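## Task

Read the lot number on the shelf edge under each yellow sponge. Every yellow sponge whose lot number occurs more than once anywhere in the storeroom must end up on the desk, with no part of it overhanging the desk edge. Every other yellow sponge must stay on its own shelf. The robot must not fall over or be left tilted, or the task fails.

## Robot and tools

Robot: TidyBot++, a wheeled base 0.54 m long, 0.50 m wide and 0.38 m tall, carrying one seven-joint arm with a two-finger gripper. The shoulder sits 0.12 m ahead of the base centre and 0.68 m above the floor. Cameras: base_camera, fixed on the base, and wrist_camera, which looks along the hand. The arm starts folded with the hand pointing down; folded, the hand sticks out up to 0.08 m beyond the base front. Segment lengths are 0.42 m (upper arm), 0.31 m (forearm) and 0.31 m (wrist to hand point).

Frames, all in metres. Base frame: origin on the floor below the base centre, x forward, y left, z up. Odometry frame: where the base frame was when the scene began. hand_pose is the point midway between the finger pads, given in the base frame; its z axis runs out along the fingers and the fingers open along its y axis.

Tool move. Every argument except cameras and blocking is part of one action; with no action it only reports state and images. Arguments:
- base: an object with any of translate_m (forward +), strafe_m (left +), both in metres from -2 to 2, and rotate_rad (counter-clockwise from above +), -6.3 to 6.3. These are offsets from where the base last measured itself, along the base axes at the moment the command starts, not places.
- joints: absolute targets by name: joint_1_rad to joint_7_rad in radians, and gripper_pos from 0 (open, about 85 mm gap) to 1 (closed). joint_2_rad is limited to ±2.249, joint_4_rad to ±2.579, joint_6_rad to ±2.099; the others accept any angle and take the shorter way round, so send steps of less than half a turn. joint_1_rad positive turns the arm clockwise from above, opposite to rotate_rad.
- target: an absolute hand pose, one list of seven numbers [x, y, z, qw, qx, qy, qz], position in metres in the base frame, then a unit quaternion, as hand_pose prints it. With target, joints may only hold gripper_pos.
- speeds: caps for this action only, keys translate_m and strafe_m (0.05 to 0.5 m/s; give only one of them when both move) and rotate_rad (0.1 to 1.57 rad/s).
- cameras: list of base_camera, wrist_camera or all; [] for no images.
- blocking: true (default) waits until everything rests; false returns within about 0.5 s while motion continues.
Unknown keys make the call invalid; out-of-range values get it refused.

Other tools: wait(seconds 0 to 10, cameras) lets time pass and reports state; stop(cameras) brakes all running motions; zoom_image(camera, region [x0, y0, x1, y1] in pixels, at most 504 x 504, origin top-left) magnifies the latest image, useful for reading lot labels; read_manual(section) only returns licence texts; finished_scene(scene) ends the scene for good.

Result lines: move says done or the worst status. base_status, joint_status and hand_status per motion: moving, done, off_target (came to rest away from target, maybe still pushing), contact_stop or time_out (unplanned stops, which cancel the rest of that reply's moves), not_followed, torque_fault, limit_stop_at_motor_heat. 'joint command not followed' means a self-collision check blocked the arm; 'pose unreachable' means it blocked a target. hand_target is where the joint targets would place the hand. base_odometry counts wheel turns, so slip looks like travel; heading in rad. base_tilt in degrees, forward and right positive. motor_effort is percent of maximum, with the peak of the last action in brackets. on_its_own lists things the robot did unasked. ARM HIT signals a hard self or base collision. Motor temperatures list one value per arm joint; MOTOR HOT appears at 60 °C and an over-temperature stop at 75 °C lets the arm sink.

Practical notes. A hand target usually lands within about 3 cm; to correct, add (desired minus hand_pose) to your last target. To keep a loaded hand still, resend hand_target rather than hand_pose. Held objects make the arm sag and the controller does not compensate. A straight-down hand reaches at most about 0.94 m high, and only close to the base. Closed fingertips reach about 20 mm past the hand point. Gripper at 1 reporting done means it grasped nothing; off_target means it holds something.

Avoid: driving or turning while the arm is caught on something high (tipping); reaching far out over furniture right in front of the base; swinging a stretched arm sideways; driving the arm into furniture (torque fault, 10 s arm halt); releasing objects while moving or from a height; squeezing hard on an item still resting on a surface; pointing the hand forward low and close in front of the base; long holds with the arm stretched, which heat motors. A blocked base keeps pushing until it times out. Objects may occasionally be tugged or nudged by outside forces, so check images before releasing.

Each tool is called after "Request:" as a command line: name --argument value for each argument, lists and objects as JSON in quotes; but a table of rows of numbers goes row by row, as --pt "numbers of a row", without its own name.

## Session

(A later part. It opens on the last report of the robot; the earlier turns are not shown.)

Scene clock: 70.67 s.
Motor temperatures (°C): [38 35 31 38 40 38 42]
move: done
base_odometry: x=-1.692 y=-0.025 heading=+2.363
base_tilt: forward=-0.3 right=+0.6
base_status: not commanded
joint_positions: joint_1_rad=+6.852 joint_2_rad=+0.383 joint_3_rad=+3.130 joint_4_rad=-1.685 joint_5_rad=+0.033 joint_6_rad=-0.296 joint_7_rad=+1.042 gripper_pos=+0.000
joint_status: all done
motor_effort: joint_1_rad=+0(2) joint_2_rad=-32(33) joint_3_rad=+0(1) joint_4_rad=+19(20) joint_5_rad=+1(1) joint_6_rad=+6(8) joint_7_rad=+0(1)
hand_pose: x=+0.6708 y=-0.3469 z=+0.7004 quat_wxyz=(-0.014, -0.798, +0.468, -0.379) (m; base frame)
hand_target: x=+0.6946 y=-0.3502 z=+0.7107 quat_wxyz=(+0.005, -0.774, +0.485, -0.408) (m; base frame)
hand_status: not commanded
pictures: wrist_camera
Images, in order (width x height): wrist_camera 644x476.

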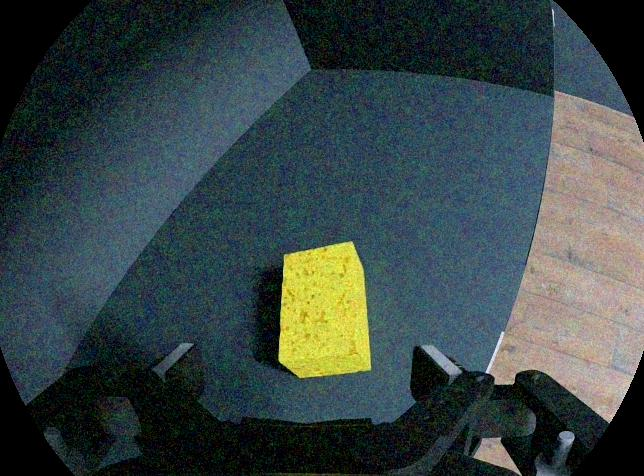

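Request:
move

Scene clock: 72.67 s.
Motor temperatures (°C): [38 35 31 38 40 38 42]
base_odometry: x=-1.692 y=-0.025 heading=+2.363
base_tilt: forward=-0.3 right=+0.6
base_status: not commanded
joint_positions: joint_1_rad=+6.852 joint_2_rad=+0.383 joint_3_rad=+3.130 joint_4_rad=-1.684 joint_5_rad=+0.033 joint_6_rad=-0.294 joint_7_rad=+1.041 gripper_pos=+0.000
joint_status: all done
motor_effort: joint_1_rad=+0(2) joint_2_rad=-31(33) joint_3_rad=+0(1) joint_4_rad=+19(20) joint_5_rad=+1(1) joint_6_rad=+6(8) joint_7_rad=+0(1)
hand_pose: x=+0.6714 y=-0.3472 z=+0.7011 quat_wxyz=(-0.014, -0.798, +0.468, -0.380) (m; base frame)
hand_target: x=+0.6946 y=-0.3502 z=+0.7107 quat_wxyz=(+0.005, -0.774, +0.485, -0.408) (m; base frame)
hand_status: not commanded
pictures: base_camera, wrist_camera
Images, in order (width x height): base_camera 644x364, wrist_camera 644x476.

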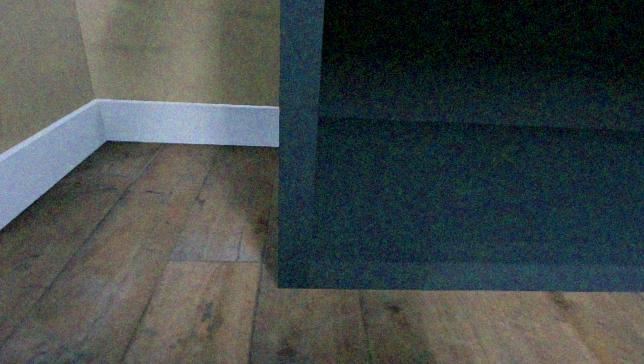

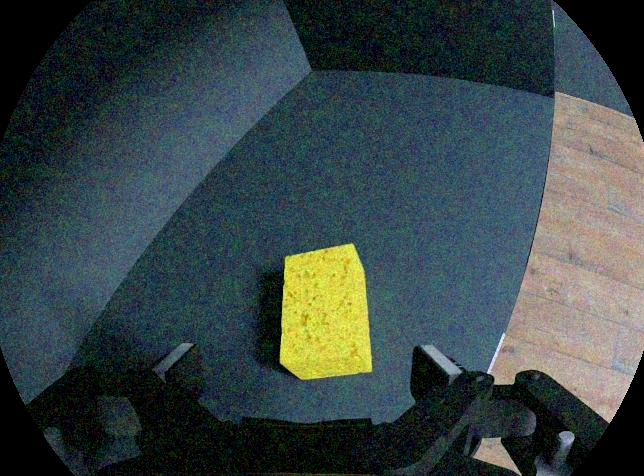

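Request:
move --joints '{"joint_2_rad": 0.534, "joint_4_rad": -1.597, "joint_6_rad": -0.164}' --cameras '["wrist_camera"]'

Scene clock: 74.07 s.
Motor temperatures (°C): [38 35 31 38 40 38 42]
move: done
base_odometry: x=-1.692 y=-0.025 heading=+2.363
base_tilt: forward=-0.3 right=+0.6
base_status: not commanded
joint_positions: joint_1_rad=+6.852 joint_2_rad=+0.514 joint_3_rad=+3.130 joint_4_rad=-1.616 joint_5_rad=+0.033 joint_6_rad=-0.223 joint_7_rad=+1.041 gripper_pos=+0.000
joint_status: all done
motor_effort: joint_1_rad=-1(1) joint_2_rad=-35(38) joint_3_rad=+0(1) joint_4_rad=+18(20) joint_5_rad=+1(1) joint_6_rad=+6(7) joint_7_rad=+0(1)
hand_pose: x=+0.7071 y=-0.3690 z=+0.6623 quat_wxyz=(-0.013, -0.796, +0.467, -0.384) (m; base frame)
hand_target: x=+0.7286 y=-0.3710 z=+0.6707 quat_wxyz=(+0.005, -0.773, +0.484, -0.411) (m; base frame)
hand_status: not commanded
pictures: wrist_camera
Images, in order (width x height): wrist_camera 644x476.

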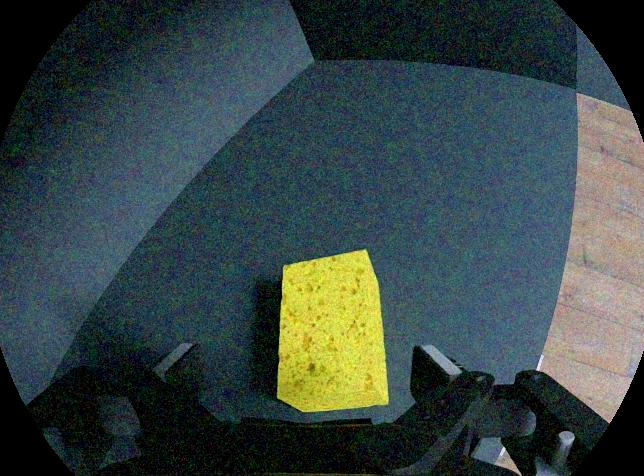

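Request:
move --joints '{"joint_1_rad": 0.58}' --cameras '["wrist_camera"]'

Request:
zoom_image --camera "wrist_camera" --region '[150, 230, 480, 470]'

Scene clock: 75.57 s.
Motor temperatures (°C): [38 35 31 38 40 38 42]
move: done
base_odometry: x=-1.692 y=-0.025 heading=+2.363
base_tilt: forward=-0.3 right=+0.6
base_status: not commanded
joint_positions: joint_1_rad=+6.858 joint_2_rad=+0.514 joint_3_rad=+3.130 joint_4_rad=-1.616 joint_5_rad=+0.033 joint_6_rad=-0.223 joint_7_rad=+1.041 gripper_pos=+0.000
joint_status: all done
motor_effort: joint_1_rad=-1(1) joint_2_rad=-35(36) joint_3_rad=-1(1) joint_4_rad=+18(19) joint_5_rad=+1(1) joint_6_rad=+6(7) joint_7_rad=+0(1)
hand_pose: x=+0.7048 y=-0.3727 z=+0.6623 quat_wxyz=(-0.014, -0.795, +0.470, -0.384) (m; base frame)
hand_target: x=+0.7172 y=-0.3891 z=+0.6707 quat_wxyz=(-0.001, -0.765, +0.496, -0.411) (m; base frame)
hand_status: not commanded
pictures: wrist_camera
Images, in order (width x height): wrist_camera 644x476.

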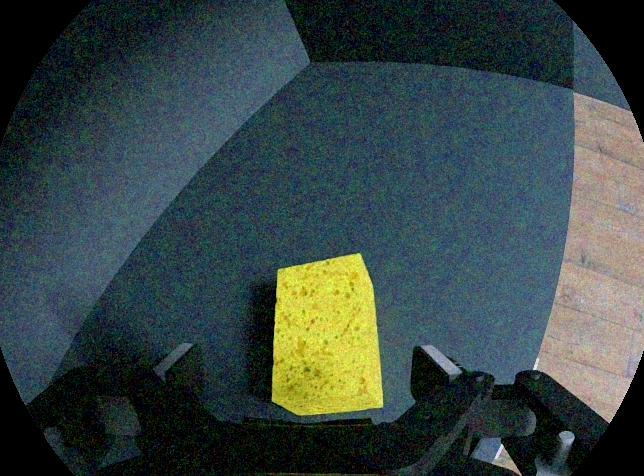

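Scaled by 1.527.

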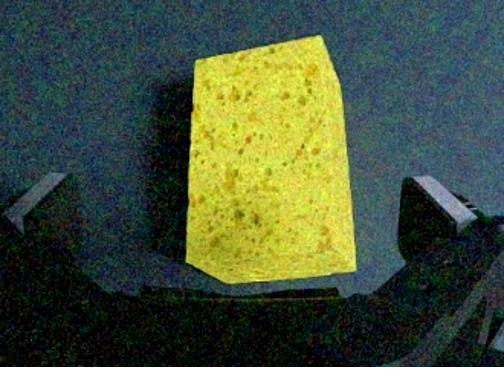

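Request:
move --joints '{"joint_1_rad": 0.6}' --cameras '["wrist_camera"]'

Scene clock: 76.37 s.
Motor temperatures (°C): [38 35 31 38 40 38 42]
move: done
base_odometry: x=-1.692 y=-0.025 heading=+2.363
base_tilt: forward=-0.3 right=+0.6
base_status: not commanded
joint_positions: joint_1_rad=+6.870 joint_2_rad=+0.514 joint_3_rad=+3.131 joint_4_rad=-1.616 joint_5_rad=+0.033 joint_6_rad=-0.223 joint_7_rad=+1.041 gripper_pos=+0.000
joint_status: all done
motor_effort: joint_1_rad=+0(2) joint_2_rad=-35(36) joint_3_rad=+0(1) joint_4_rad=+18(19) joint_5_rad=+1(1) joint_6_rad=+7(7) joint_7_rad=+0(0)
hand_pose: x=+0.7001 y=-0.3800 z=+0.6623 quat_wxyz=(-0.017, -0.792, +0.475, -0.384) (m; base frame)
hand_target: x=+0.7093 y=-0.4010 z=+0.6707 quat_wxyz=(-0.005, -0.760, +0.503, -0.411) (m; base frame)
hand_status: not commanded
pictures: wrist_camera
Images, in order (width x height): wrist_camera 644x476.

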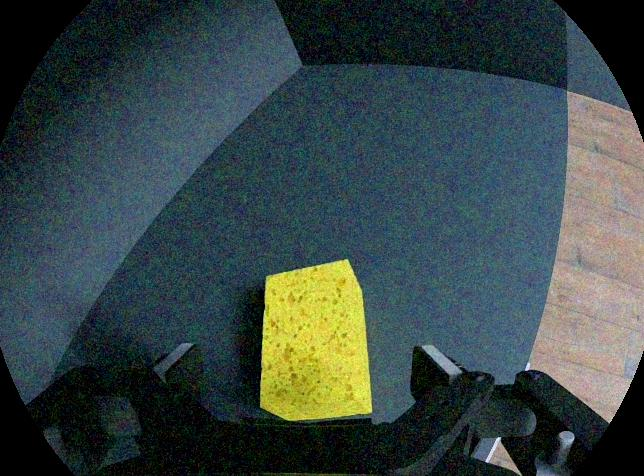

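Request:
move --joints '{"joint_2_rad": 0.636, "joint_4_rad": -1.521, "joint_6_rad": -0.135}' --cameras '["wrist_camera"]'

Request:
zoom_image --camera "wrist_camera" --region '[150, 230, 480, 470]'

Scene clock: 78.13 s.
Motor temperatures (°C): [38 35 31 38 40 38 42]
move: done
base_odometry: x=-1.692 y=-0.025 heading=+2.363
base_tilt: forward=-0.3 right=+0.6
base_status: not commanded
joint_positions: joint_1_rad=+6.870 joint_2_rad=+0.612 joint_3_rad=+3.131 joint_4_rad=-1.538 joint_5_rad=+0.033 joint_6_rad=-0.193 joint_7_rad=+1.041 gripper_pos=+0.000
joint_status: all done
motor_effort: joint_1_rad=+0(1) joint_2_rad=-37(41) joint_3_rad=-1(1) joint_4_rad=+18(20) joint_5_rad=+1(1) joint_6_rad=+6(7) joint_7_rad=+0(1)
hand_pose: x=+0.7282 y=-0.3983 z=+0.6374 quat_wxyz=(-0.016, -0.790, +0.474, -0.389) (m; base frame)
hand_target: x=+0.7357 y=-0.4190 z=+0.6409 quat_wxyz=(-0.005, -0.760, +0.503, -0.412) (m; base frame)
hand_status: not commanded
pictures: wrist_camera
Images, in order (width x height): wrist_camera 644x476.

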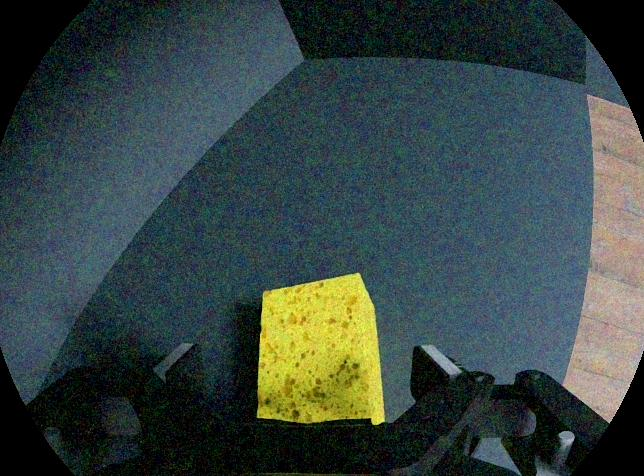

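Scaled by 1.527.

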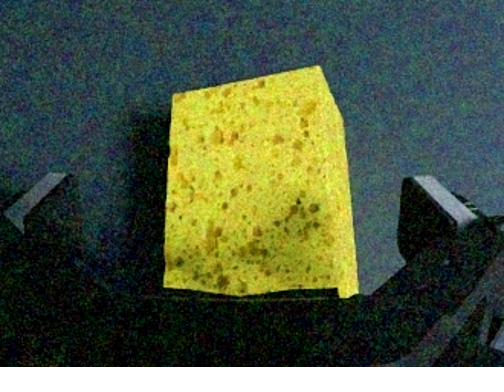

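Request:
move --joints '{"joint_2_rad": 0.655, "joint_4_rad": -1.502, "joint_6_rad": -0.135}' --cameras '["wrist_camera"]'

Scene clock: 79.73 s.
Motor temperatures (°C): [38 35 31 38 40 38 42]
move: done
base_odometry: x=-1.692 y=-0.025 heading=+2.363
base_tilt: forward=-0.3 right=+0.6
base_status: not commanded
joint_positions: joint_1_rad=+6.870 joint_2_rad=+0.624 joint_3_rad=+3.131 joint_4_rad=-1.518 joint_5_rad=+0.033 joint_6_rad=-0.192 joint_7_rad=+1.041 gripper_pos=+0.000
joint_status: all done
motor_effort: joint_1_rad=-1(1) joint_2_rad=-38(40) joint_3_rad=-1(1) joint_4_rad=+18(19) joint_5_rad=+1(1) joint_6_rad=+6(8) joint_7_rad=+0(0)
hand_pose: x=+0.7342 y=-0.4022 z=+0.6382 quat_wxyz=(-0.016, -0.789, +0.473, -0.393) (m; base frame)
hand_target: x=+0.7409 y=-0.4226 z=+0.6361 quat_wxyz=(-0.005, -0.760, +0.503, -0.412) (m; base frame)
hand_status: not commanded
pictures: wrist_camera
Images, in order (width x height): wrist_camera 644x476.

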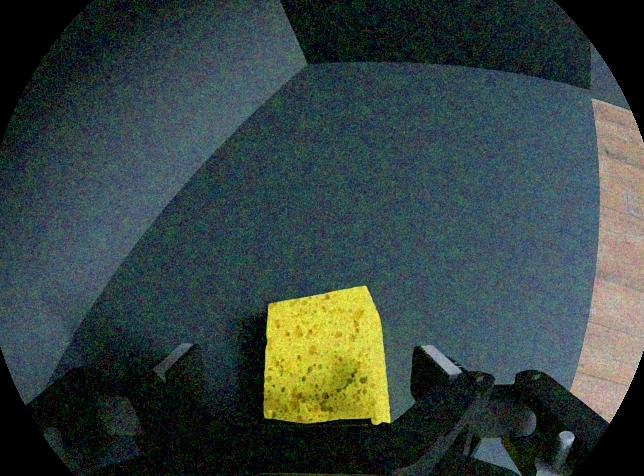

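Request:
move --joints '{"joint_2_rad": 0.666}' --cameras '["wrist_camera"]'

Request:
zoom_image --camera "wrist_camera" --region '[150, 230, 480, 470]'

Scene clock: 80.50 s.
Motor temperatures (°C): [38 35 31 38 40 38 42]
move: done
base_odometry: x=-1.692 y=-0.025 heading=+2.363
base_tilt: forward=-0.3 right=+0.6
base_status: not commanded
joint_positions: joint_1_rad=+6.870 joint_2_rad=+0.633 joint_3_rad=+3.131 joint_4_rad=-1.518 joint_5_rad=+0.033 joint_6_rad=-0.192 joint_7_rad=+1.041 gripper_pos=+0.000
joint_status: all done
motor_effort: joint_1_rad=+0(1) joint_2_rad=-38(40) joint_3_rad=+0(1) joint_4_rad=+18(19) joint_5_rad=+1(1) joint_6_rad=+7(7) joint_7_rad=+0(0)
hand_pose: x=+0.7339 y=-0.4020 z=+0.6318 quat_wxyz=(-0.016, -0.790, +0.474, -0.389) (m; base frame)
hand_target: x=+0.7405 y=-0.4223 z=+0.6278 quat_wxyz=(-0.005, -0.761, +0.504, -0.407) (m; base frame)
hand_status: not commanded
pictures: wrist_camera
Images, in order (width x height): wrist_camera 644x476.

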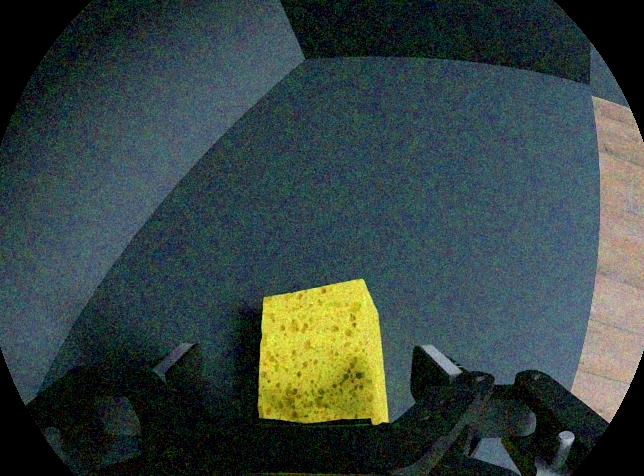

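Scaled by 1.527.

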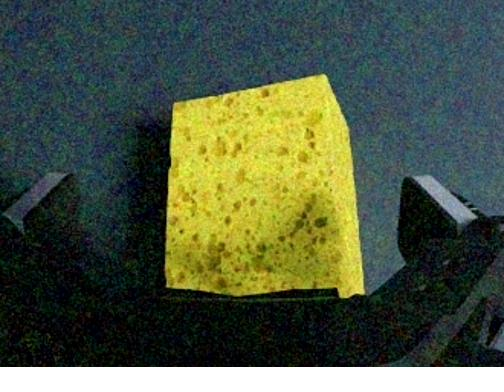

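Request:
move --joints '{"gripper_pos": 0.3}' --cameras '["wrist_camera"]'

Scene clock: 81.30 s.
Motor temperatures (°C): [38 36 31 38 40 38 42]
move: done
base_odometry: x=-1.692 y=-0.025 heading=+2.363
base_tilt: forward=-0.3 right=+0.6
base_status: not commanded
joint_positions: joint_1_rad=+6.870 joint_2_rad=+0.633 joint_3_rad=+3.131 joint_4_rad=-1.518 joint_5_rad=+0.033 joint_6_rad=-0.192 joint_7_rad=+1.041 gripper_pos=+0.300
joint_status: all done
motor_effort: joint_1_rad=+0(1) joint_2_rad=-39(39) joint_3_rad=+0(1) joint_4_rad=+18(19) joint_5_rad=+1(1) joint_6_rad=+6(7) joint_7_rad=+0(1)
hand_pose: x=+0.7339 y=-0.4020 z=+0.6318 quat_wxyz=(-0.016, -0.790, +0.474, -0.389) (m; base frame)
hand_target: x=+0.7405 y=-0.4223 z=+0.6278 quat_wxyz=(-0.005, -0.761, +0.504, -0.407) (m; base frame)
hand_status: not commanded
pictures: wrist_camera
Images, in order (width x height): wrist_camera 644x476.

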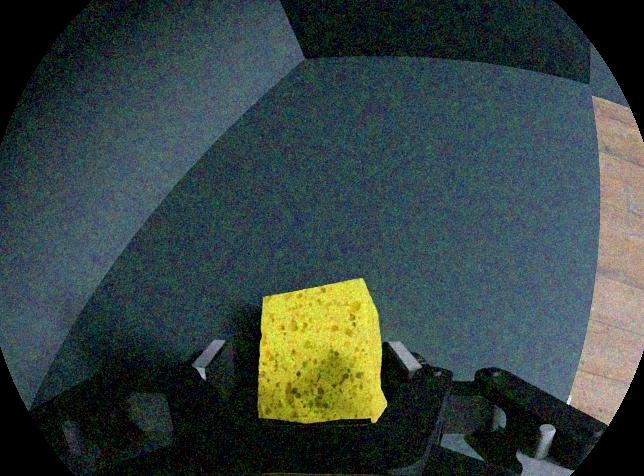

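Request:
move --joints '{"gripper_pos": 0.45}' --cameras '["wrist_camera"]'

Scene clock: 81.97 s.
Motor temperatures (°C): [38 36 31 38 40 38 42]
move: done
base_odometry: x=-1.692 y=-0.025 heading=+2.363
base_tilt: forward=-0.3 right=+0.6
base_status: not commanded
joint_positions: joint_1_rad=+6.870 joint_2_rad=+0.633 joint_3_rad=+3.131 joint_4_rad=-1.518 joint_5_rad=+0.033 joint_6_rad=-0.192 joint_7_rad=+1.041 gripper_pos=+0.450
joint_status: all done
motor_effort: joint_1_rad=-1(1) joint_2_rad=-39(39) joint_3_rad=+0(1) joint_4_rad=+18(18) joint_5_rad=+1(1) joint_6_rad=+6(7) joint_7_rad=+0(0)
hand_pose: x=+0.7339 y=-0.4020 z=+0.6318 quat_wxyz=(-0.016, -0.790, +0.474, -0.389) (m; base frame)
hand_target: x=+0.7405 y=-0.4223 z=+0.6278 quat_wxyz=(-0.005, -0.761, +0.504, -0.407) (m; base frame)
hand_status: not commanded
pictures: wrist_camera
Images, in order (width x height): wrist_camera 644x476.

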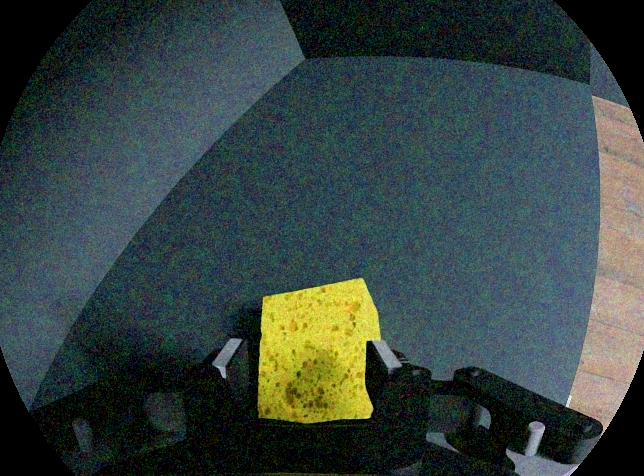

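Request:
move --joints '{"gripper_pos": 0.6}' --cameras '["wrist_camera"]'

Scene clock: 82.70 s.
Motor temperatures (°C): [38 36 31 38 40 38 42]
move: done
base_odometry: x=-1.692 y=-0.025 heading=+2.363
base_tilt: forward=-0.3 right=+0.6
base_status: not commanded
joint_positions: joint_1_rad=+6.870 joint_2_rad=+0.633 joint_3_rad=+3.131 joint_4_rad=-1.518 joint_5_rad=+0.033 joint_6_rad=-0.192 joint_7_rad=+1.041 gripper_pos=+0.600
joint_status: all done
motor_effort: joint_1_rad=-1(1) joint_2_rad=-39(39) joint_3_rad=-1(1) joint_4_rad=+18(19) joint_5_rad=+1(1) joint_6_rad=+6(7) joint_7_rad=+0(0)
hand_pose: x=+0.7339 y=-0.4020 z=+0.6318 quat_wxyz=(-0.016, -0.790, +0.474, -0.389) (m; base frame)
hand_target: x=+0.7405 y=-0.4223 z=+0.6278 quat_wxyz=(-0.005, -0.761, +0.504, -0.407) (m; base frame)
hand_status: not commanded
pictures: wrist_camera
Images, in order (width x height): wrist_camera 644x476.

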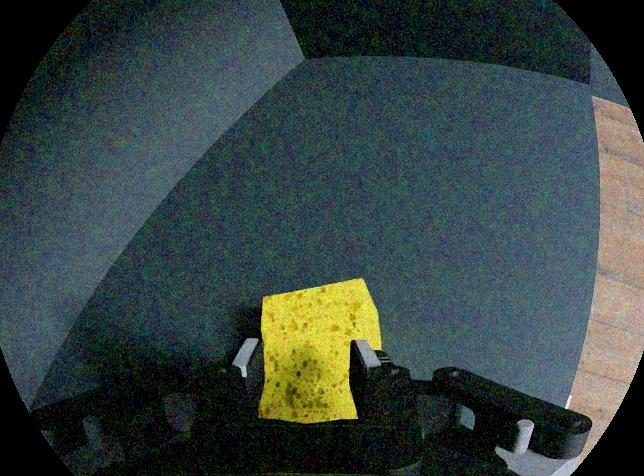

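Request:
zoom_image --camera "wrist_camera" --region '[200, 260, 460, 450]'

Scaled by 1.938.

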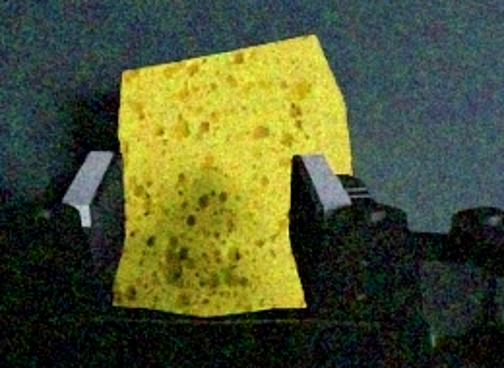

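Request:
move --joints '{"gripper_pos": 0.68}' --cameras '[]'

Request:
move --joints '{"joint_2_rad": 0.58, "joint_4_rad": -1.5, "joint_6_rad": -0.24}' --cameras '["wrist_camera"]'

Scene clock: 89.13 s.
Motor temperatures (°C): [38 36 31 38 40 38 42]
move: done
base_odometry: x=-1.692 y=-0.025 heading=+2.363
base_tilt: forward=-0.3 right=+0.6
base_status: not commanded
joint_positions: joint_1_rad=+6.870 joint_2_rad=+0.633 joint_3_rad=+3.131 joint_4_rad=-1.518 joint_5_rad=+0.033 joint_6_rad=-0.192 joint_7_rad=+1.041 gripper_pos=+0.680
joint_status: all done
motor_effort: joint_1_rad=+0(1) joint_2_rad=-39(39) joint_3_rad=+0(1) joint_4_rad=+19(19) joint_5_rad=+1(1) joint_6_rad=+6(7) joint_7_rad=+0(1)
hand_pose: x=+0.7339 y=-0.4020 z=+0.6318 quat_wxyz=(-0.016, -0.790, +0.474, -0.389) (m; base frame)
hand_target: x=+0.7405 y=-0.4223 z=+0.6278 quat_wxyz=(-0.005, -0.761, +0.504, -0.407) (m; base frame)
hand_status: not commanded
pictures: none
No camera images: "cameras" was empty.

Scene clock: 90.07 s.
Motor temperatures (°C): [38 36 31 38 40 38 42]
move: done
base_odometry: x=-1.692 y=-0.025 heading=+2.363
base_tilt: forward=-0.3 right=+0.6
base_status: not commanded
joint_positions: joint_1_rad=+6.870 joint_2_rad=+0.564 joint_3_rad=+3.131 joint_4_rad=-1.514 joint_5_rad=+0.033 joint_6_rad=-0.211 joint_7_rad=+1.041 gripper_pos=+0.680
joint_status: all done
motor_effort: joint_1_rad=-1(1) joint_2_rad=-38(42) joint_3_rad=-1(1) joint_4_rad=+20(21) joint_5_rad=+1(1) joint_6_rad=+7(7) joint_7_rad=+0(1)
hand_pose: x=+0.7333 y=-0.4018 z=+0.6798 quat_wxyz=(-0.017, -0.781, +0.469, -0.413) (m; base frame)
hand_target: x=+0.7253 y=-0.4119 z=+0.6685 quat_wxyz=(-0.005, -0.764, +0.506, -0.399) (m; base frame)
hand_status: not commanded
pictures: wrist_camera
Images, in order (width x height): wrist_camera 644x476.

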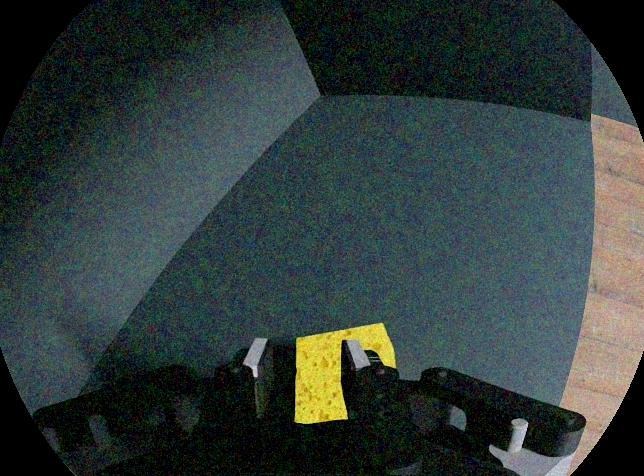

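Request:
move --joints '{"gripper_pos": 0.0, "joint_7_rad": 1.28}' --cameras '["wrist_camera"]'

Request:
zoom_image --camera "wrist_camera" --region '[150, 230, 480, 470]'

Scene clock: 94.57 s.
Motor temperatures (°C): [38 36 31 38 40 38 42]
move: done
base_odometry: x=-1.692 y=-0.025 heading=+2.363
base_tilt: forward=-0.3 right=+0.6
base_status: not commanded
joint_positions: joint_1_rad=+6.870 joint_2_rad=+0.564 joint_3_rad=+3.131 joint_4_rad=-1.514 joint_5_rad=+0.033 joint_6_rad=-0.211 joint_7_rad=+1.263 gripper_pos=+0.000
joint_status: all done
motor_effort: joint_1_rad=+0(1) joint_2_rad=-38(38) joint_3_rad=-1(1) joint_4_rad=+19(20) joint_5_rad=+1(1) joint_6_rad=+7(7) joint_7_rad=+0(1)
hand_pose: x=+0.7333 y=-0.4018 z=+0.6798 quat_wxyz=(-0.063, -0.828, +0.379, -0.409) (m; base frame)
hand_target: x=+0.7253 y=-0.4119 z=+0.6685 quat_wxyz=(-0.061, -0.828, +0.395, -0.395) (m; base frame)
hand_status: not commanded
pictures: wrist_camera
Images, in order (width x height): wrist_camera 644x476.

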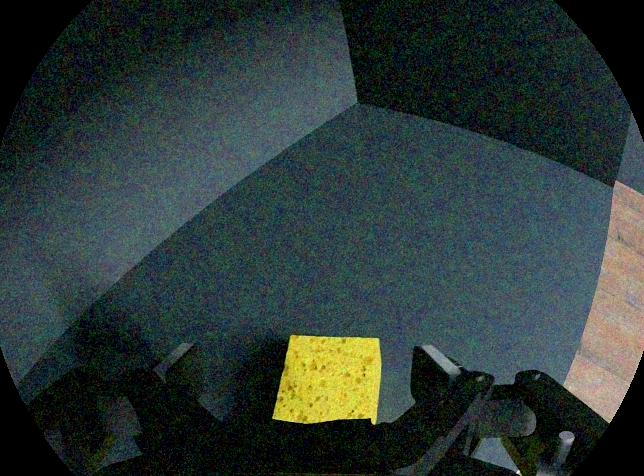

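Scaled by 1.527.

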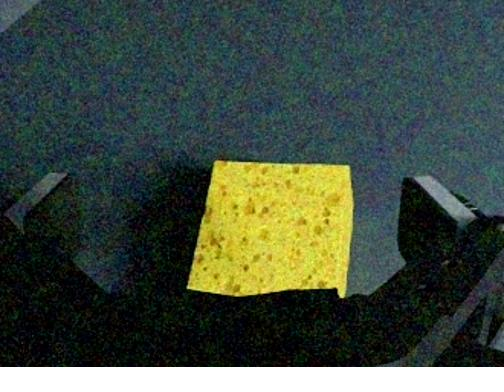

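Request:
move --joints '{"joint_2_rad": 0.668, "joint_4_rad": -1.406, "joint_6_rad": -0.385}' --cameras '["wrist_camera"]'

Request:
zoom_image --camera "wrist_camera" --region '[150, 230, 480, 470]'

Scene clock: 96.43 s.
Motor temperatures (°C): [38 36 31 38 40 38 42]
move: done
base_odometry: x=-1.692 y=-0.025 heading=+2.363
base_tilt: forward=-0.3 right=+0.6
base_status: not commanded
joint_positions: joint_1_rad=+6.870 joint_2_rad=+0.642 joint_3_rad=+3.131 joint_4_rad=-1.422 joint_5_rad=+0.033 joint_6_rad=-0.327 joint_7_rad=+1.263 gripper_pos=+0.000
joint_status: all done
motor_effort: joint_1_rad=+0(1) joint_2_rad=-39(43) joint_3_rad=-1(1) joint_4_rad=+19(20) joint_5_rad=+1(1) joint_6_rad=+6(7) joint_7_rad=+0(1)
hand_pose: x=+0.7383 y=-0.4066 z=+0.6420 quat_wxyz=(-0.057, -0.845, +0.389, -0.362) (m; base frame)
hand_target: x=+0.7248 y=-0.4116 z=+0.6190 quat_wxyz=(-0.051, -0.851, +0.406, -0.331) (m; base frame)
hand_status: not commanded
pictures: wrist_camera
Images, in order (width x height): wrist_camera 644x476.

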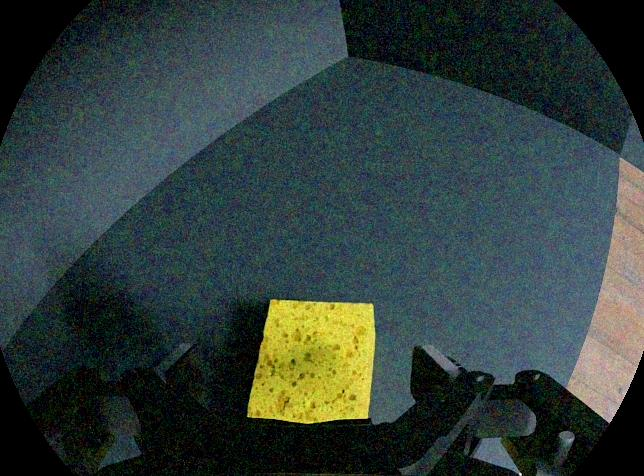

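Scaled by 1.527.

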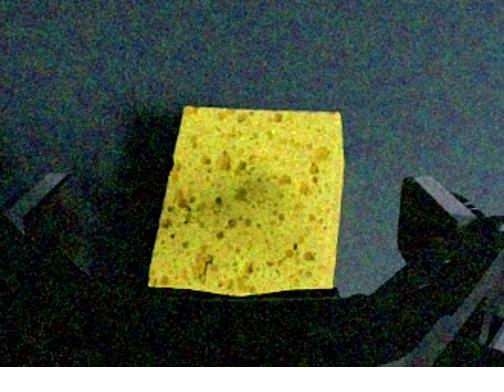

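Request:
move --joints '{"joint_2_rad": 0.684}' --cameras '[]'

Request:
move --joints '{"joint_2_rad": 0.694}' --cameras '["wrist_camera"]'

Request:
zoom_image --camera "wrist_camera" --region '[150, 230, 480, 470]'

Scene clock: 97.23 s.
Motor temperatures (°C): [38 36 31 38 40 38 42]
move: done
base_odometry: x=-1.692 y=-0.025 heading=+2.363
base_tilt: forward=-0.3 right=+0.6
base_status: not commanded
joint_positions: joint_1_rad=+6.870 joint_2_rad=+0.652 joint_3_rad=+3.131 joint_4_rad=-1.422 joint_5_rad=+0.033 joint_6_rad=-0.329 joint_7_rad=+1.263 gripper_pos=+0.000
joint_status: all done
motor_effort: joint_1_rad=+0(1) joint_2_rad=-40(41) joint_3_rad=-1(1) joint_4_rad=+19(19) joint_5_rad=+1(1) joint_6_rad=+6(6) joint_7_rad=+0(0)
hand_pose: x=+0.7375 y=-0.4061 z=+0.6344 quat_wxyz=(-0.056, -0.847, +0.390, -0.356) (m; base frame)
hand_target: x=+0.7238 y=-0.4110 z=+0.6073 quat_wxyz=(-0.050, -0.853, +0.407, -0.323) (m; base frame)
hand_status: not commanded
pictures: none
No camera images: "cameras" was empty.

Scene clock: 97.80 s.
Motor temperatures (°C): [38 36 31 38 40 38 42]
move: done
base_odometry: x=-1.692 y=-0.025 heading=+2.363
base_tilt: forward=-0.3 right=+0.6
base_status: not commanded
joint_positions: joint_1_rad=+6.870 joint_2_rad=+0.660 joint_3_rad=+3.131 joint_4_rad=-1.422 joint_5_rad=+0.033 joint_6_rad=-0.330 joint_7_rad=+1.263 gripper_pos=+0.000
joint_status: all done
motor_effort: joint_1_rad=+0(1) joint_2_rad=-40(41) joint_3_rad=-1(1) joint_4_rad=+18(19) joint_5_rad=+1(1) joint_6_rad=+6(6) joint_7_rad=+0(1)
hand_pose: x=+0.7371 y=-0.4059 z=+0.6282 quat_wxyz=(-0.056, -0.849, +0.390, -0.352) (m; base frame)
hand_target: x=+0.7232 y=-0.4105 z=+0.6000 quat_wxyz=(-0.049, -0.854, +0.407, -0.319) (m; base frame)
hand_status: not commanded
pictures: wrist_camera
Images, in order (width x height): wrist_camera 644x476.

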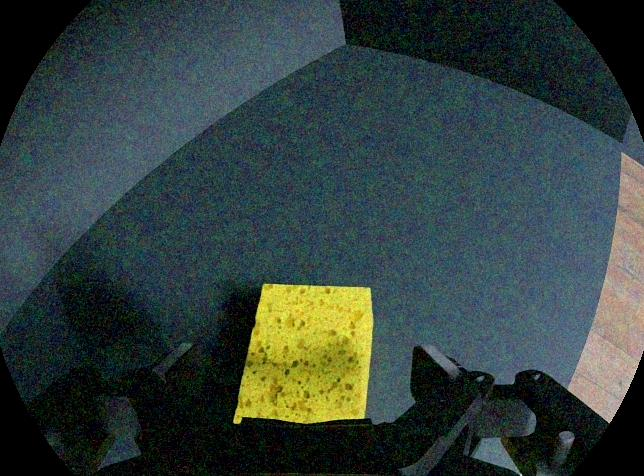

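Scaled by 1.527.

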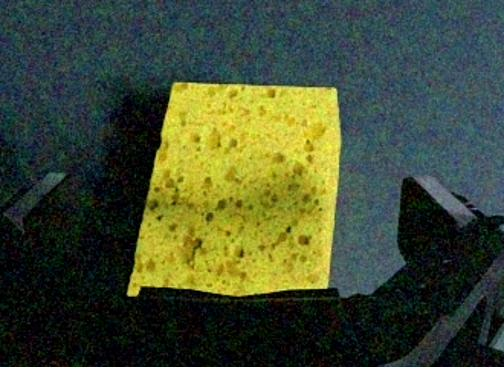

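Request:
move --joints '{"joint_2_rad": 0.703}' --cameras '[]'

Request:
move --joints '{"gripper_pos": 0.3}' --cameras '["wrist_camera"]'

Request:
zoom_image --camera "wrist_camera" --region '[150, 230, 480, 470]'

Scene clock: 98.83 s.
Motor temperatures (°C): [38 36 31 38 40 38 42]
move: done
base_odometry: x=-1.692 y=-0.025 heading=+2.363
base_tilt: forward=-0.3 right=+0.6
base_status: not commanded
joint_positions: joint_1_rad=+6.870 joint_2_rad=+0.668 joint_3_rad=+3.131 joint_4_rad=-1.422 joint_5_rad=+0.033 joint_6_rad=-0.330 joint_7_rad=+1.263 gripper_pos=+0.000
joint_status: all done
motor_effort: joint_1_rad=+0(1) joint_2_rad=-40(41) joint_3_rad=+0(1) joint_4_rad=+18(19) joint_5_rad=+1(1) joint_6_rad=+5(7) joint_7_rad=+0(1)
hand_pose: x=+0.7367 y=-0.4056 z=+0.6222 quat_wxyz=(-0.055, -0.850, +0.391, -0.348) (m; base frame)
hand_target: x=+0.7226 y=-0.4101 z=+0.5934 quat_wxyz=(-0.048, -0.856, +0.408, -0.314) (m; base frame)
hand_status: not commanded
pictures: none
No camera images: "cameras" was empty.

Scene clock: 99.53 s.
Motor temperatures (°C): [38 36 31 38 40 38 42]
move: done
base_odometry: x=-1.692 y=-0.025 heading=+2.363
base_tilt: forward=-0.3 right=+0.6
base_status: not commanded
joint_positions: joint_1_rad=+6.870 joint_2_rad=+0.668 joint_3_rad=+3.131 joint_4_rad=-1.422 joint_5_rad=+0.033 joint_6_rad=-0.330 joint_7_rad=+1.263 gripper_pos=+0.300
joint_status: all done
motor_effort: joint_1_rad=+0(1) joint_2_rad=-40(41) joint_3_rad=+0(1) joint_4_rad=+18(19) joint_5_rad=+1(1) joint_6_rad=+6(6) joint_7_rad=+0(0)
hand_pose: x=+0.7367 y=-0.4056 z=+0.6222 quat_wxyz=(-0.055, -0.850, +0.391, -0.348) (m; base frame)
hand_target: x=+0.7226 y=-0.4101 z=+0.5934 quat_wxyz=(-0.048, -0.856, +0.408, -0.314) (m; base frame)
hand_status: not commanded
pictures: wrist_camera
Images, in order (width x height): wrist_camera 644x476.

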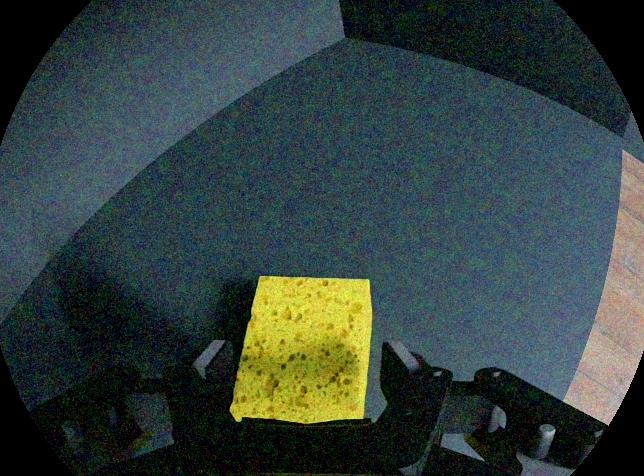

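Scaled by 1.527.

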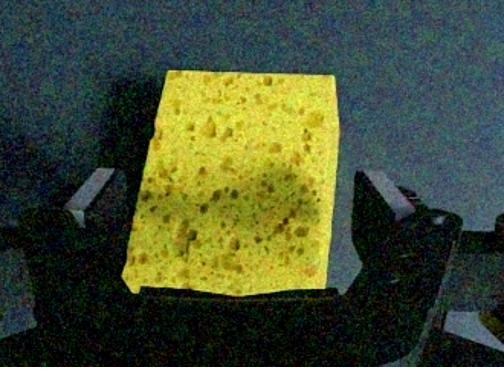

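Request:
move --joints '{"gripper_pos": 0.5}' --cameras '["wrist_camera"]'

Request:
zoom_image --camera "wrist_camera" --region '[150, 230, 480, 470]'

Scene clock: 100.37 s.
Motor temperatures (°C): [38 36 31 38 40 38 42]
move: done
base_odometry: x=-1.692 y=-0.025 heading=+2.363
base_tilt: forward=-0.3 right=+0.6
base_status: not commanded
joint_positions: joint_1_rad=+6.870 joint_2_rad=+0.668 joint_3_rad=+3.131 joint_4_rad=-1.422 joint_5_rad=+0.033 joint_6_rad=-0.330 joint_7_rad=+1.263 gripper_pos=+0.500
joint_status: all done
motor_effort: joint_1_rad=-1(1) joint_2_rad=-40(41) joint_3_rad=-1(1) joint_4_rad=+18(19) joint_5_rad=+1(1) joint_6_rad=+6(6) joint_7_rad=+0(0)
hand_pose: x=+0.7367 y=-0.4056 z=+0.6222 quat_wxyz=(-0.055, -0.850, +0.391, -0.348) (m; base frame)
hand_target: x=+0.7226 y=-0.4101 z=+0.5934 quat_wxyz=(-0.048, -0.856, +0.408, -0.314) (m; base frame)
hand_status: not commanded
pictures: wrist_camera
Images, in order (width x height): wrist_camera 644x476.

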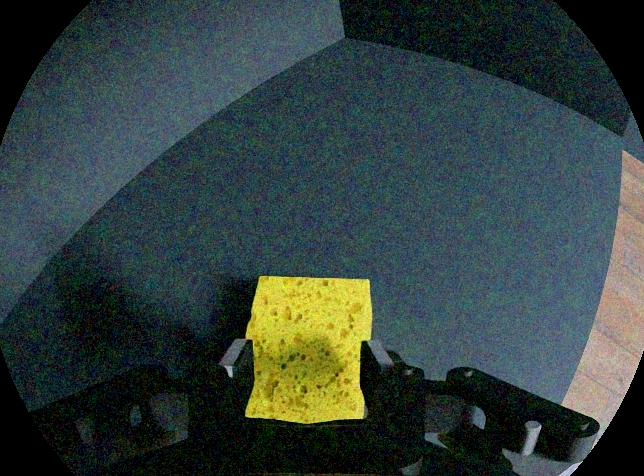

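Scaled by 1.527.

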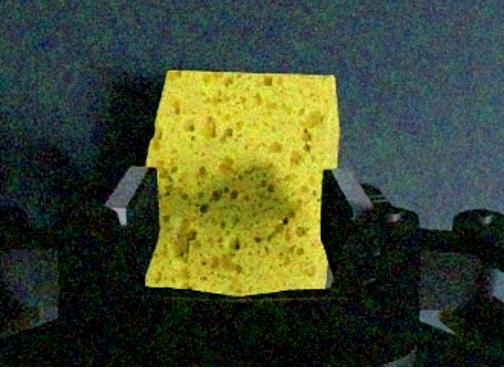

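Request:
move --joints '{"gripper_pos": 0.65}' --cameras '["wrist_camera"]'

Request:
zoom_image --camera "wrist_camera" --region '[150, 230, 480, 470]'

Scene clock: 102.47 s.
Motor temperatures (°C): [38 36 31 38 40 38 42]
move: done
base_odometry: x=-1.692 y=-0.025 heading=+2.363
base_tilt: forward=-0.3 right=+0.6
base_status: not commanded
joint_positions: joint_1_rad=+6.870 joint_2_rad=+0.668 joint_3_rad=+3.131 joint_4_rad=-1.422 joint_5_rad=+0.033 joint_6_rad=-0.330 joint_7_rad=+1.263 gripper_pos=+0.650
joint_status: all done
motor_effort: joint_1_rad=+0(1) joint_2_rad=-40(41) joint_3_rad=-1(1) joint_4_rad=+18(19) joint_5_rad=+1(1) joint_6_rad=+6(7) joint_7_rad=+0(1)
hand_pose: x=+0.7367 y=-0.4056 z=+0.6222 quat_wxyz=(-0.055, -0.850, +0.391, -0.348) (m; base frame)
hand_target: x=+0.7226 y=-0.4101 z=+0.5934 quat_wxyz=(-0.048, -0.856, +0.408, -0.314) (m; base frame)
hand_status: not commanded
pictures: wrist_camera
Images, in order (width x height): wrist_camera 644x476.

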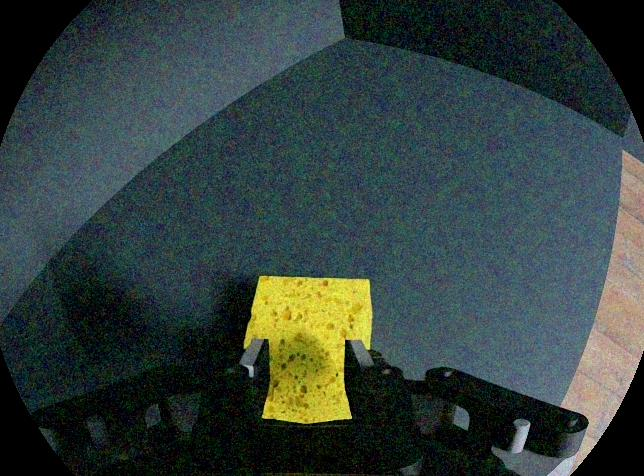

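Scaled by 1.527.

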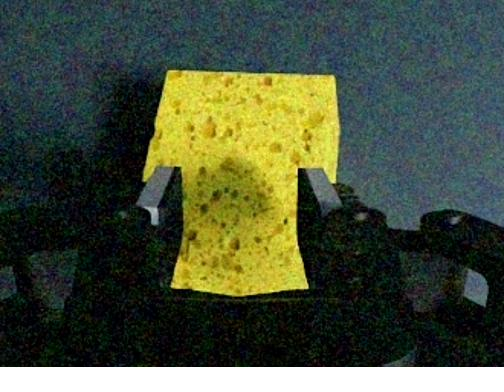

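Request:
move --joints '{"gripper_pos": 0.0}' --cameras '[]'

Request:
move --joints '{"joint_2_rad": 0.718, "joint_4_rad": -1.404}' --cameras '["wrist_camera"]'

Request:
zoom_image --camera "wrist_camera" --region '[150, 230, 480, 470]'

Scene clock: 103.70 s.
Motor temperatures (°C): [38 36 31 38 40 38 42]
move: done
base_odometry: x=-1.692 y=-0.025 heading=+2.363
base_tilt: forward=-0.3 right=+0.6
base_status: not commanded
joint_positions: joint_1_rad=+6.870 joint_2_rad=+0.668 joint_3_rad=+3.131 joint_4_rad=-1.422 joint_5_rad=+0.033 joint_6_rad=-0.330 joint_7_rad=+1.263 gripper_pos=+0.000
joint_status: all done
motor_effort: joint_1_rad=+0(1) joint_2_rad=-40(41) joint_3_rad=-1(1) joint_4_rad=+18(19) joint_5_rad=+1(1) joint_6_rad=+6(7) joint_7_rad=+0(1)
hand_pose: x=+0.7367 y=-0.4056 z=+0.6222 quat_wxyz=(-0.055, -0.850, +0.391, -0.348) (m; base frame)
hand_target: x=+0.7226 y=-0.4101 z=+0.5934 quat_wxyz=(-0.048, -0.856, +0.408, -0.314) (m; base frame)
hand_status: not commanded
pictures: none
No camera images: "cameras" was empty.

Scene clock: 104.37 s.
Motor temperatures (°C): [38 36 31 38 40 38 42]
move: done
base_odometry: x=-1.692 y=-0.025 heading=+2.363
base_tilt: forward=-0.3 right=+0.6
base_status: not commanded
joint_positions: joint_1_rad=+6.870 joint_2_rad=+0.685 joint_3_rad=+3.131 joint_4_rad=-1.421 joint_5_rad=+0.033 joint_6_rad=-0.330 joint_7_rad=+1.263 gripper_pos=+0.000
joint_status: all done
motor_effort: joint_1_rad=-1(1) joint_2_rad=-40(41) joint_3_rad=-1(1) joint_4_rad=+18(19) joint_5_rad=+1(1) joint_6_rad=+6(7) joint_7_rad=+0(0)
hand_pose: x=+0.7362 y=-0.4052 z=+0.6107 quat_wxyz=(-0.054, -0.853, +0.392, -0.341) (m; base frame)
hand_target: x=+0.7221 y=-0.4098 z=+0.5834 quat_wxyz=(-0.047, -0.858, +0.409, -0.308) (m; base frame)
hand_status: not commanded
pictures: wrist_camera
Images, in order (width x height): wrist_camera 644x476.

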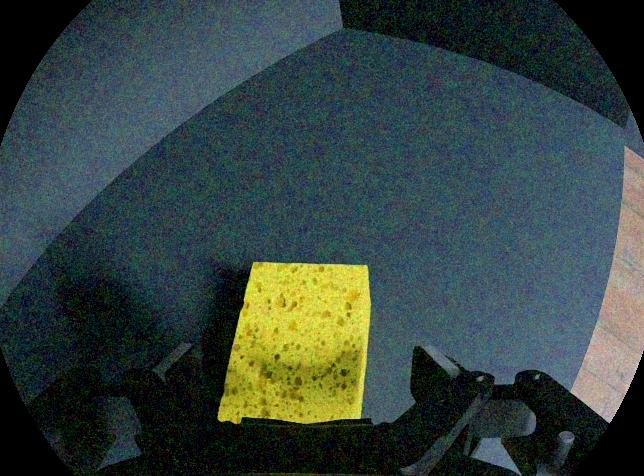

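Scaled by 1.527.

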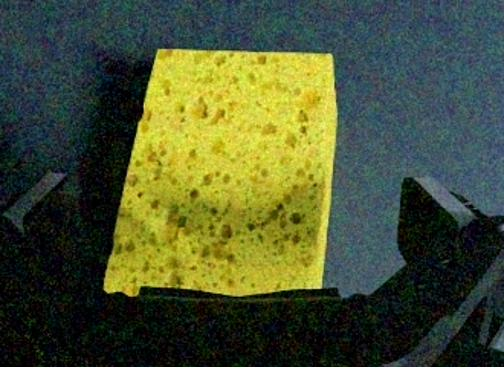

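Request:
move --joints '{"joint_2_rad": 0.73}' --cameras '[]'

Request:
move --joints '{"joint_2_rad": 0.742}' --cameras '["wrist_camera"]'

Request:
zoom_image --camera "wrist_camera" --region '[150, 230, 480, 470]'

Scene clock: 105.27 s.
Motor temperatures (°C): [38 36 31 38 40 38 42]
move: done
base_odometry: x=-1.692 y=-0.025 heading=+2.363
base_tilt: forward=-0.3 right=+0.6
base_status: not commanded
joint_positions: joint_1_rad=+6.870 joint_2_rad=+0.696 joint_3_rad=+3.131 joint_4_rad=-1.421 joint_5_rad=+0.033 joint_6_rad=-0.331 joint_7_rad=+1.263 gripper_pos=+0.000
joint_status: all done
motor_effort: joint_1_rad=-1(1) joint_2_rad=-40(41) joint_3_rad=+0(1) joint_4_rad=+18(19) joint_5_rad=+1(1) joint_6_rad=+5(7) joint_7_rad=-1(1)
hand_pose: x=+0.7354 y=-0.4048 z=+0.6023 quat_wxyz=(-0.053, -0.854, +0.393, -0.336) (m; base frame)
hand_target: x=+0.7211 y=-0.4091 z=+0.5746 quat_wxyz=(-0.046, -0.859, +0.410, -0.303) (m; base frame)
hand_status: not commanded
pictures: none
No camera images: "cameras" was empty.

Scene clock: 105.90 s.
Motor temperatures (°C): [38 36 31 38 40 38 42]
move: done
base_odometry: x=-1.692 y=-0.025 heading=+2.363
base_tilt: forward=-0.3 right=+0.6
base_status: not commanded
joint_positions: joint_1_rad=+6.870 joint_2_rad=+0.708 joint_3_rad=+3.131 joint_4_rad=-1.421 joint_5_rad=+0.033 joint_6_rad=-0.331 joint_7_rad=+1.263 gripper_pos=+0.000
joint_status: all done
motor_effort: joint_1_rad=+0(1) joint_2_rad=-41(42) joint_3_rad=-1(1) joint_4_rad=+18(18) joint_5_rad=+1(1) joint_6_rad=+6(6) joint_7_rad=+0(0)
hand_pose: x=+0.7346 y=-0.4042 z=+0.5934 quat_wxyz=(-0.052, -0.856, +0.394, -0.330) (m; base frame)
hand_target: x=+0.7200 y=-0.4083 z=+0.5659 quat_wxyz=(-0.046, -0.861, +0.411, -0.297) (m; base frame)
hand_status: not commanded
pictures: wrist_camera
Images, in order (width x height): wrist_camera 644x476.

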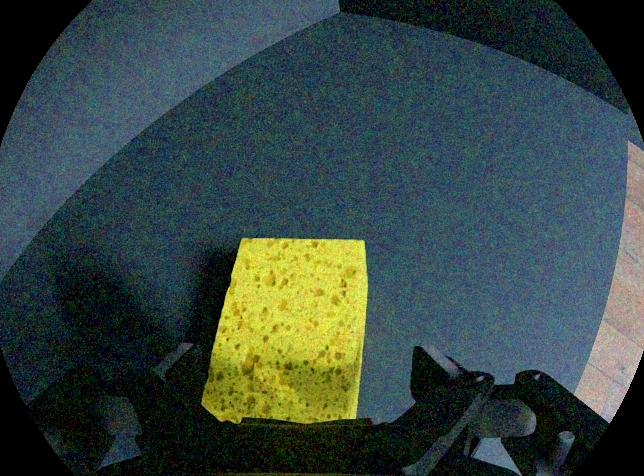

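Scaled by 1.527.

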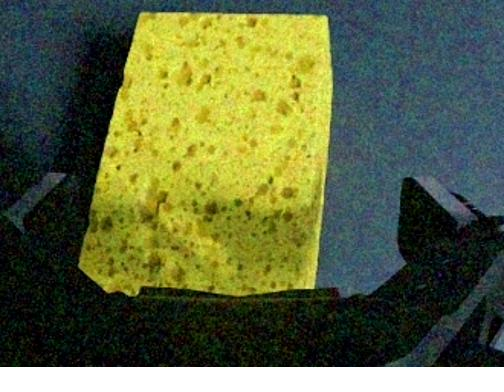

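Request:
move --joints '{"joint_1_rad": 0.56}' --cameras '[]'

Request:
move --joints '{"joint_2_rad": 0.752}' --cameras '["wrist_camera"]'

Request:
zoom_image --camera "wrist_camera" --region '[150, 230, 480, 470]'

Scene clock: 107.63 s.
Motor temperatures (°C): [38 36 31 38 40 38 42]
move: done
base_odometry: x=-1.692 y=-0.025 heading=+2.363
base_tilt: forward=-0.3 right=+0.6
base_status: not commanded
joint_positions: joint_1_rad=+6.852 joint_2_rad=+0.708 joint_3_rad=+3.131 joint_4_rad=-1.421 joint_5_rad=+0.033 joint_6_rad=-0.331 joint_7_rad=+1.263 gripper_pos=+0.000
joint_status: all done
motor_effort: joint_1_rad=-1(3) joint_2_rad=-40(41) joint_3_rad=-1(2) joint_4_rad=+18(19) joint_5_rad=+1(1) joint_6_rad=+6(6) joint_7_rad=+0(0)
hand_pose: x=+0.7418 y=-0.3930 z=+0.5934 quat_wxyz=(-0.049, -0.860, +0.386, -0.331) (m; base frame)
hand_target: x=+0.7358 y=-0.3840 z=+0.5659 quat_wxyz=(-0.040, -0.869, +0.393, -0.298) (m; base frame)
hand_status: not commanded
pictures: none
No camera images: "cameras" was empty.

Scene clock: 108.20 s.
Motor temperatures (°C): [38 36 31 38 40 38 42]
move: done
base_odometry: x=-1.692 y=-0.025 heading=+2.363
base_tilt: forward=-0.3 right=+0.6
base_status: not commanded
joint_positions: joint_1_rad=+6.852 joint_2_rad=+0.717 joint_3_rad=+3.131 joint_4_rad=-1.421 joint_5_rad=+0.033 joint_6_rad=-0.331 joint_7_rad=+1.263 gripper_pos=+0.000
joint_status: all done
motor_effort: joint_1_rad=+0(1) joint_2_rad=-41(42) joint_3_rad=+0(1) joint_4_rad=+18(19) joint_5_rad=+1(1) joint_6_rad=+6(6) joint_7_rad=+0(1)
hand_pose: x=+0.7411 y=-0.3925 z=+0.5866 quat_wxyz=(-0.049, -0.861, +0.386, -0.326) (m; base frame)
hand_target: x=+0.7348 y=-0.3833 z=+0.5587 quat_wxyz=(-0.039, -0.870, +0.394, -0.293) (m; base frame)
hand_status: not commanded
pictures: wrist_camera
Images, in order (width x height): wrist_camera 644x476.

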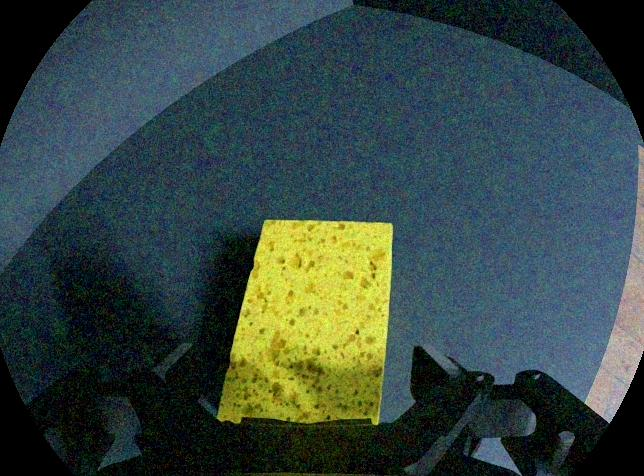

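Scaled by 1.527.

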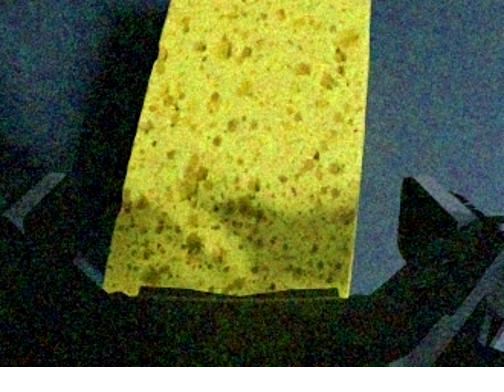

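Request:
move --joints '{"joint_2_rad": 0.764}' --cameras '["wrist_camera"]'

Request:
zoom_image --camera "wrist_camera" --region '[150, 230, 480, 470]'

Scene clock: 109.20 s.
Motor temperatures (°C): [38 36 31 38 40 38 42]
move: done
base_odometry: x=-1.692 y=-0.025 heading=+2.363
base_tilt: forward=-0.3 right=+0.6
base_status: not commanded
joint_positions: joint_1_rad=+6.852 joint_2_rad=+0.730 joint_3_rad=+3.131 joint_4_rad=-1.421 joint_5_rad=+0.033 joint_6_rad=-0.331 joint_7_rad=+1.263 gripper_pos=+0.000
joint_status: all done
motor_effort: joint_1_rad=+0(1) joint_2_rad=-41(42) joint_3_rad=+0(1) joint_4_rad=+18(18) joint_5_rad=+1(1) joint_6_rad=+6(6) joint_7_rad=+0(1)
hand_pose: x=+0.7400 y=-0.3918 z=+0.5775 quat_wxyz=(-0.048, -0.863, +0.387, -0.321) (m; base frame)
hand_target: x=+0.7335 y=-0.3825 z=+0.5499 quat_wxyz=(-0.038, -0.872, +0.395, -0.288) (m; base frame)
hand_status: not commanded
pictures: wrist_camera
Images, in order (width x height): wrist_camera 644x476.

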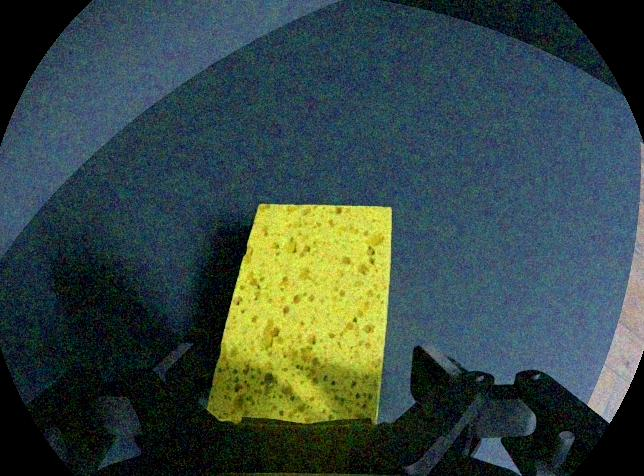

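Scaled by 1.527.

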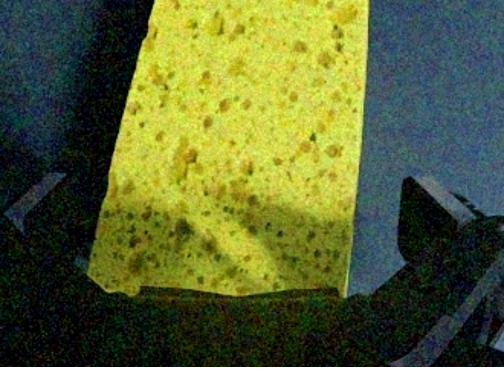

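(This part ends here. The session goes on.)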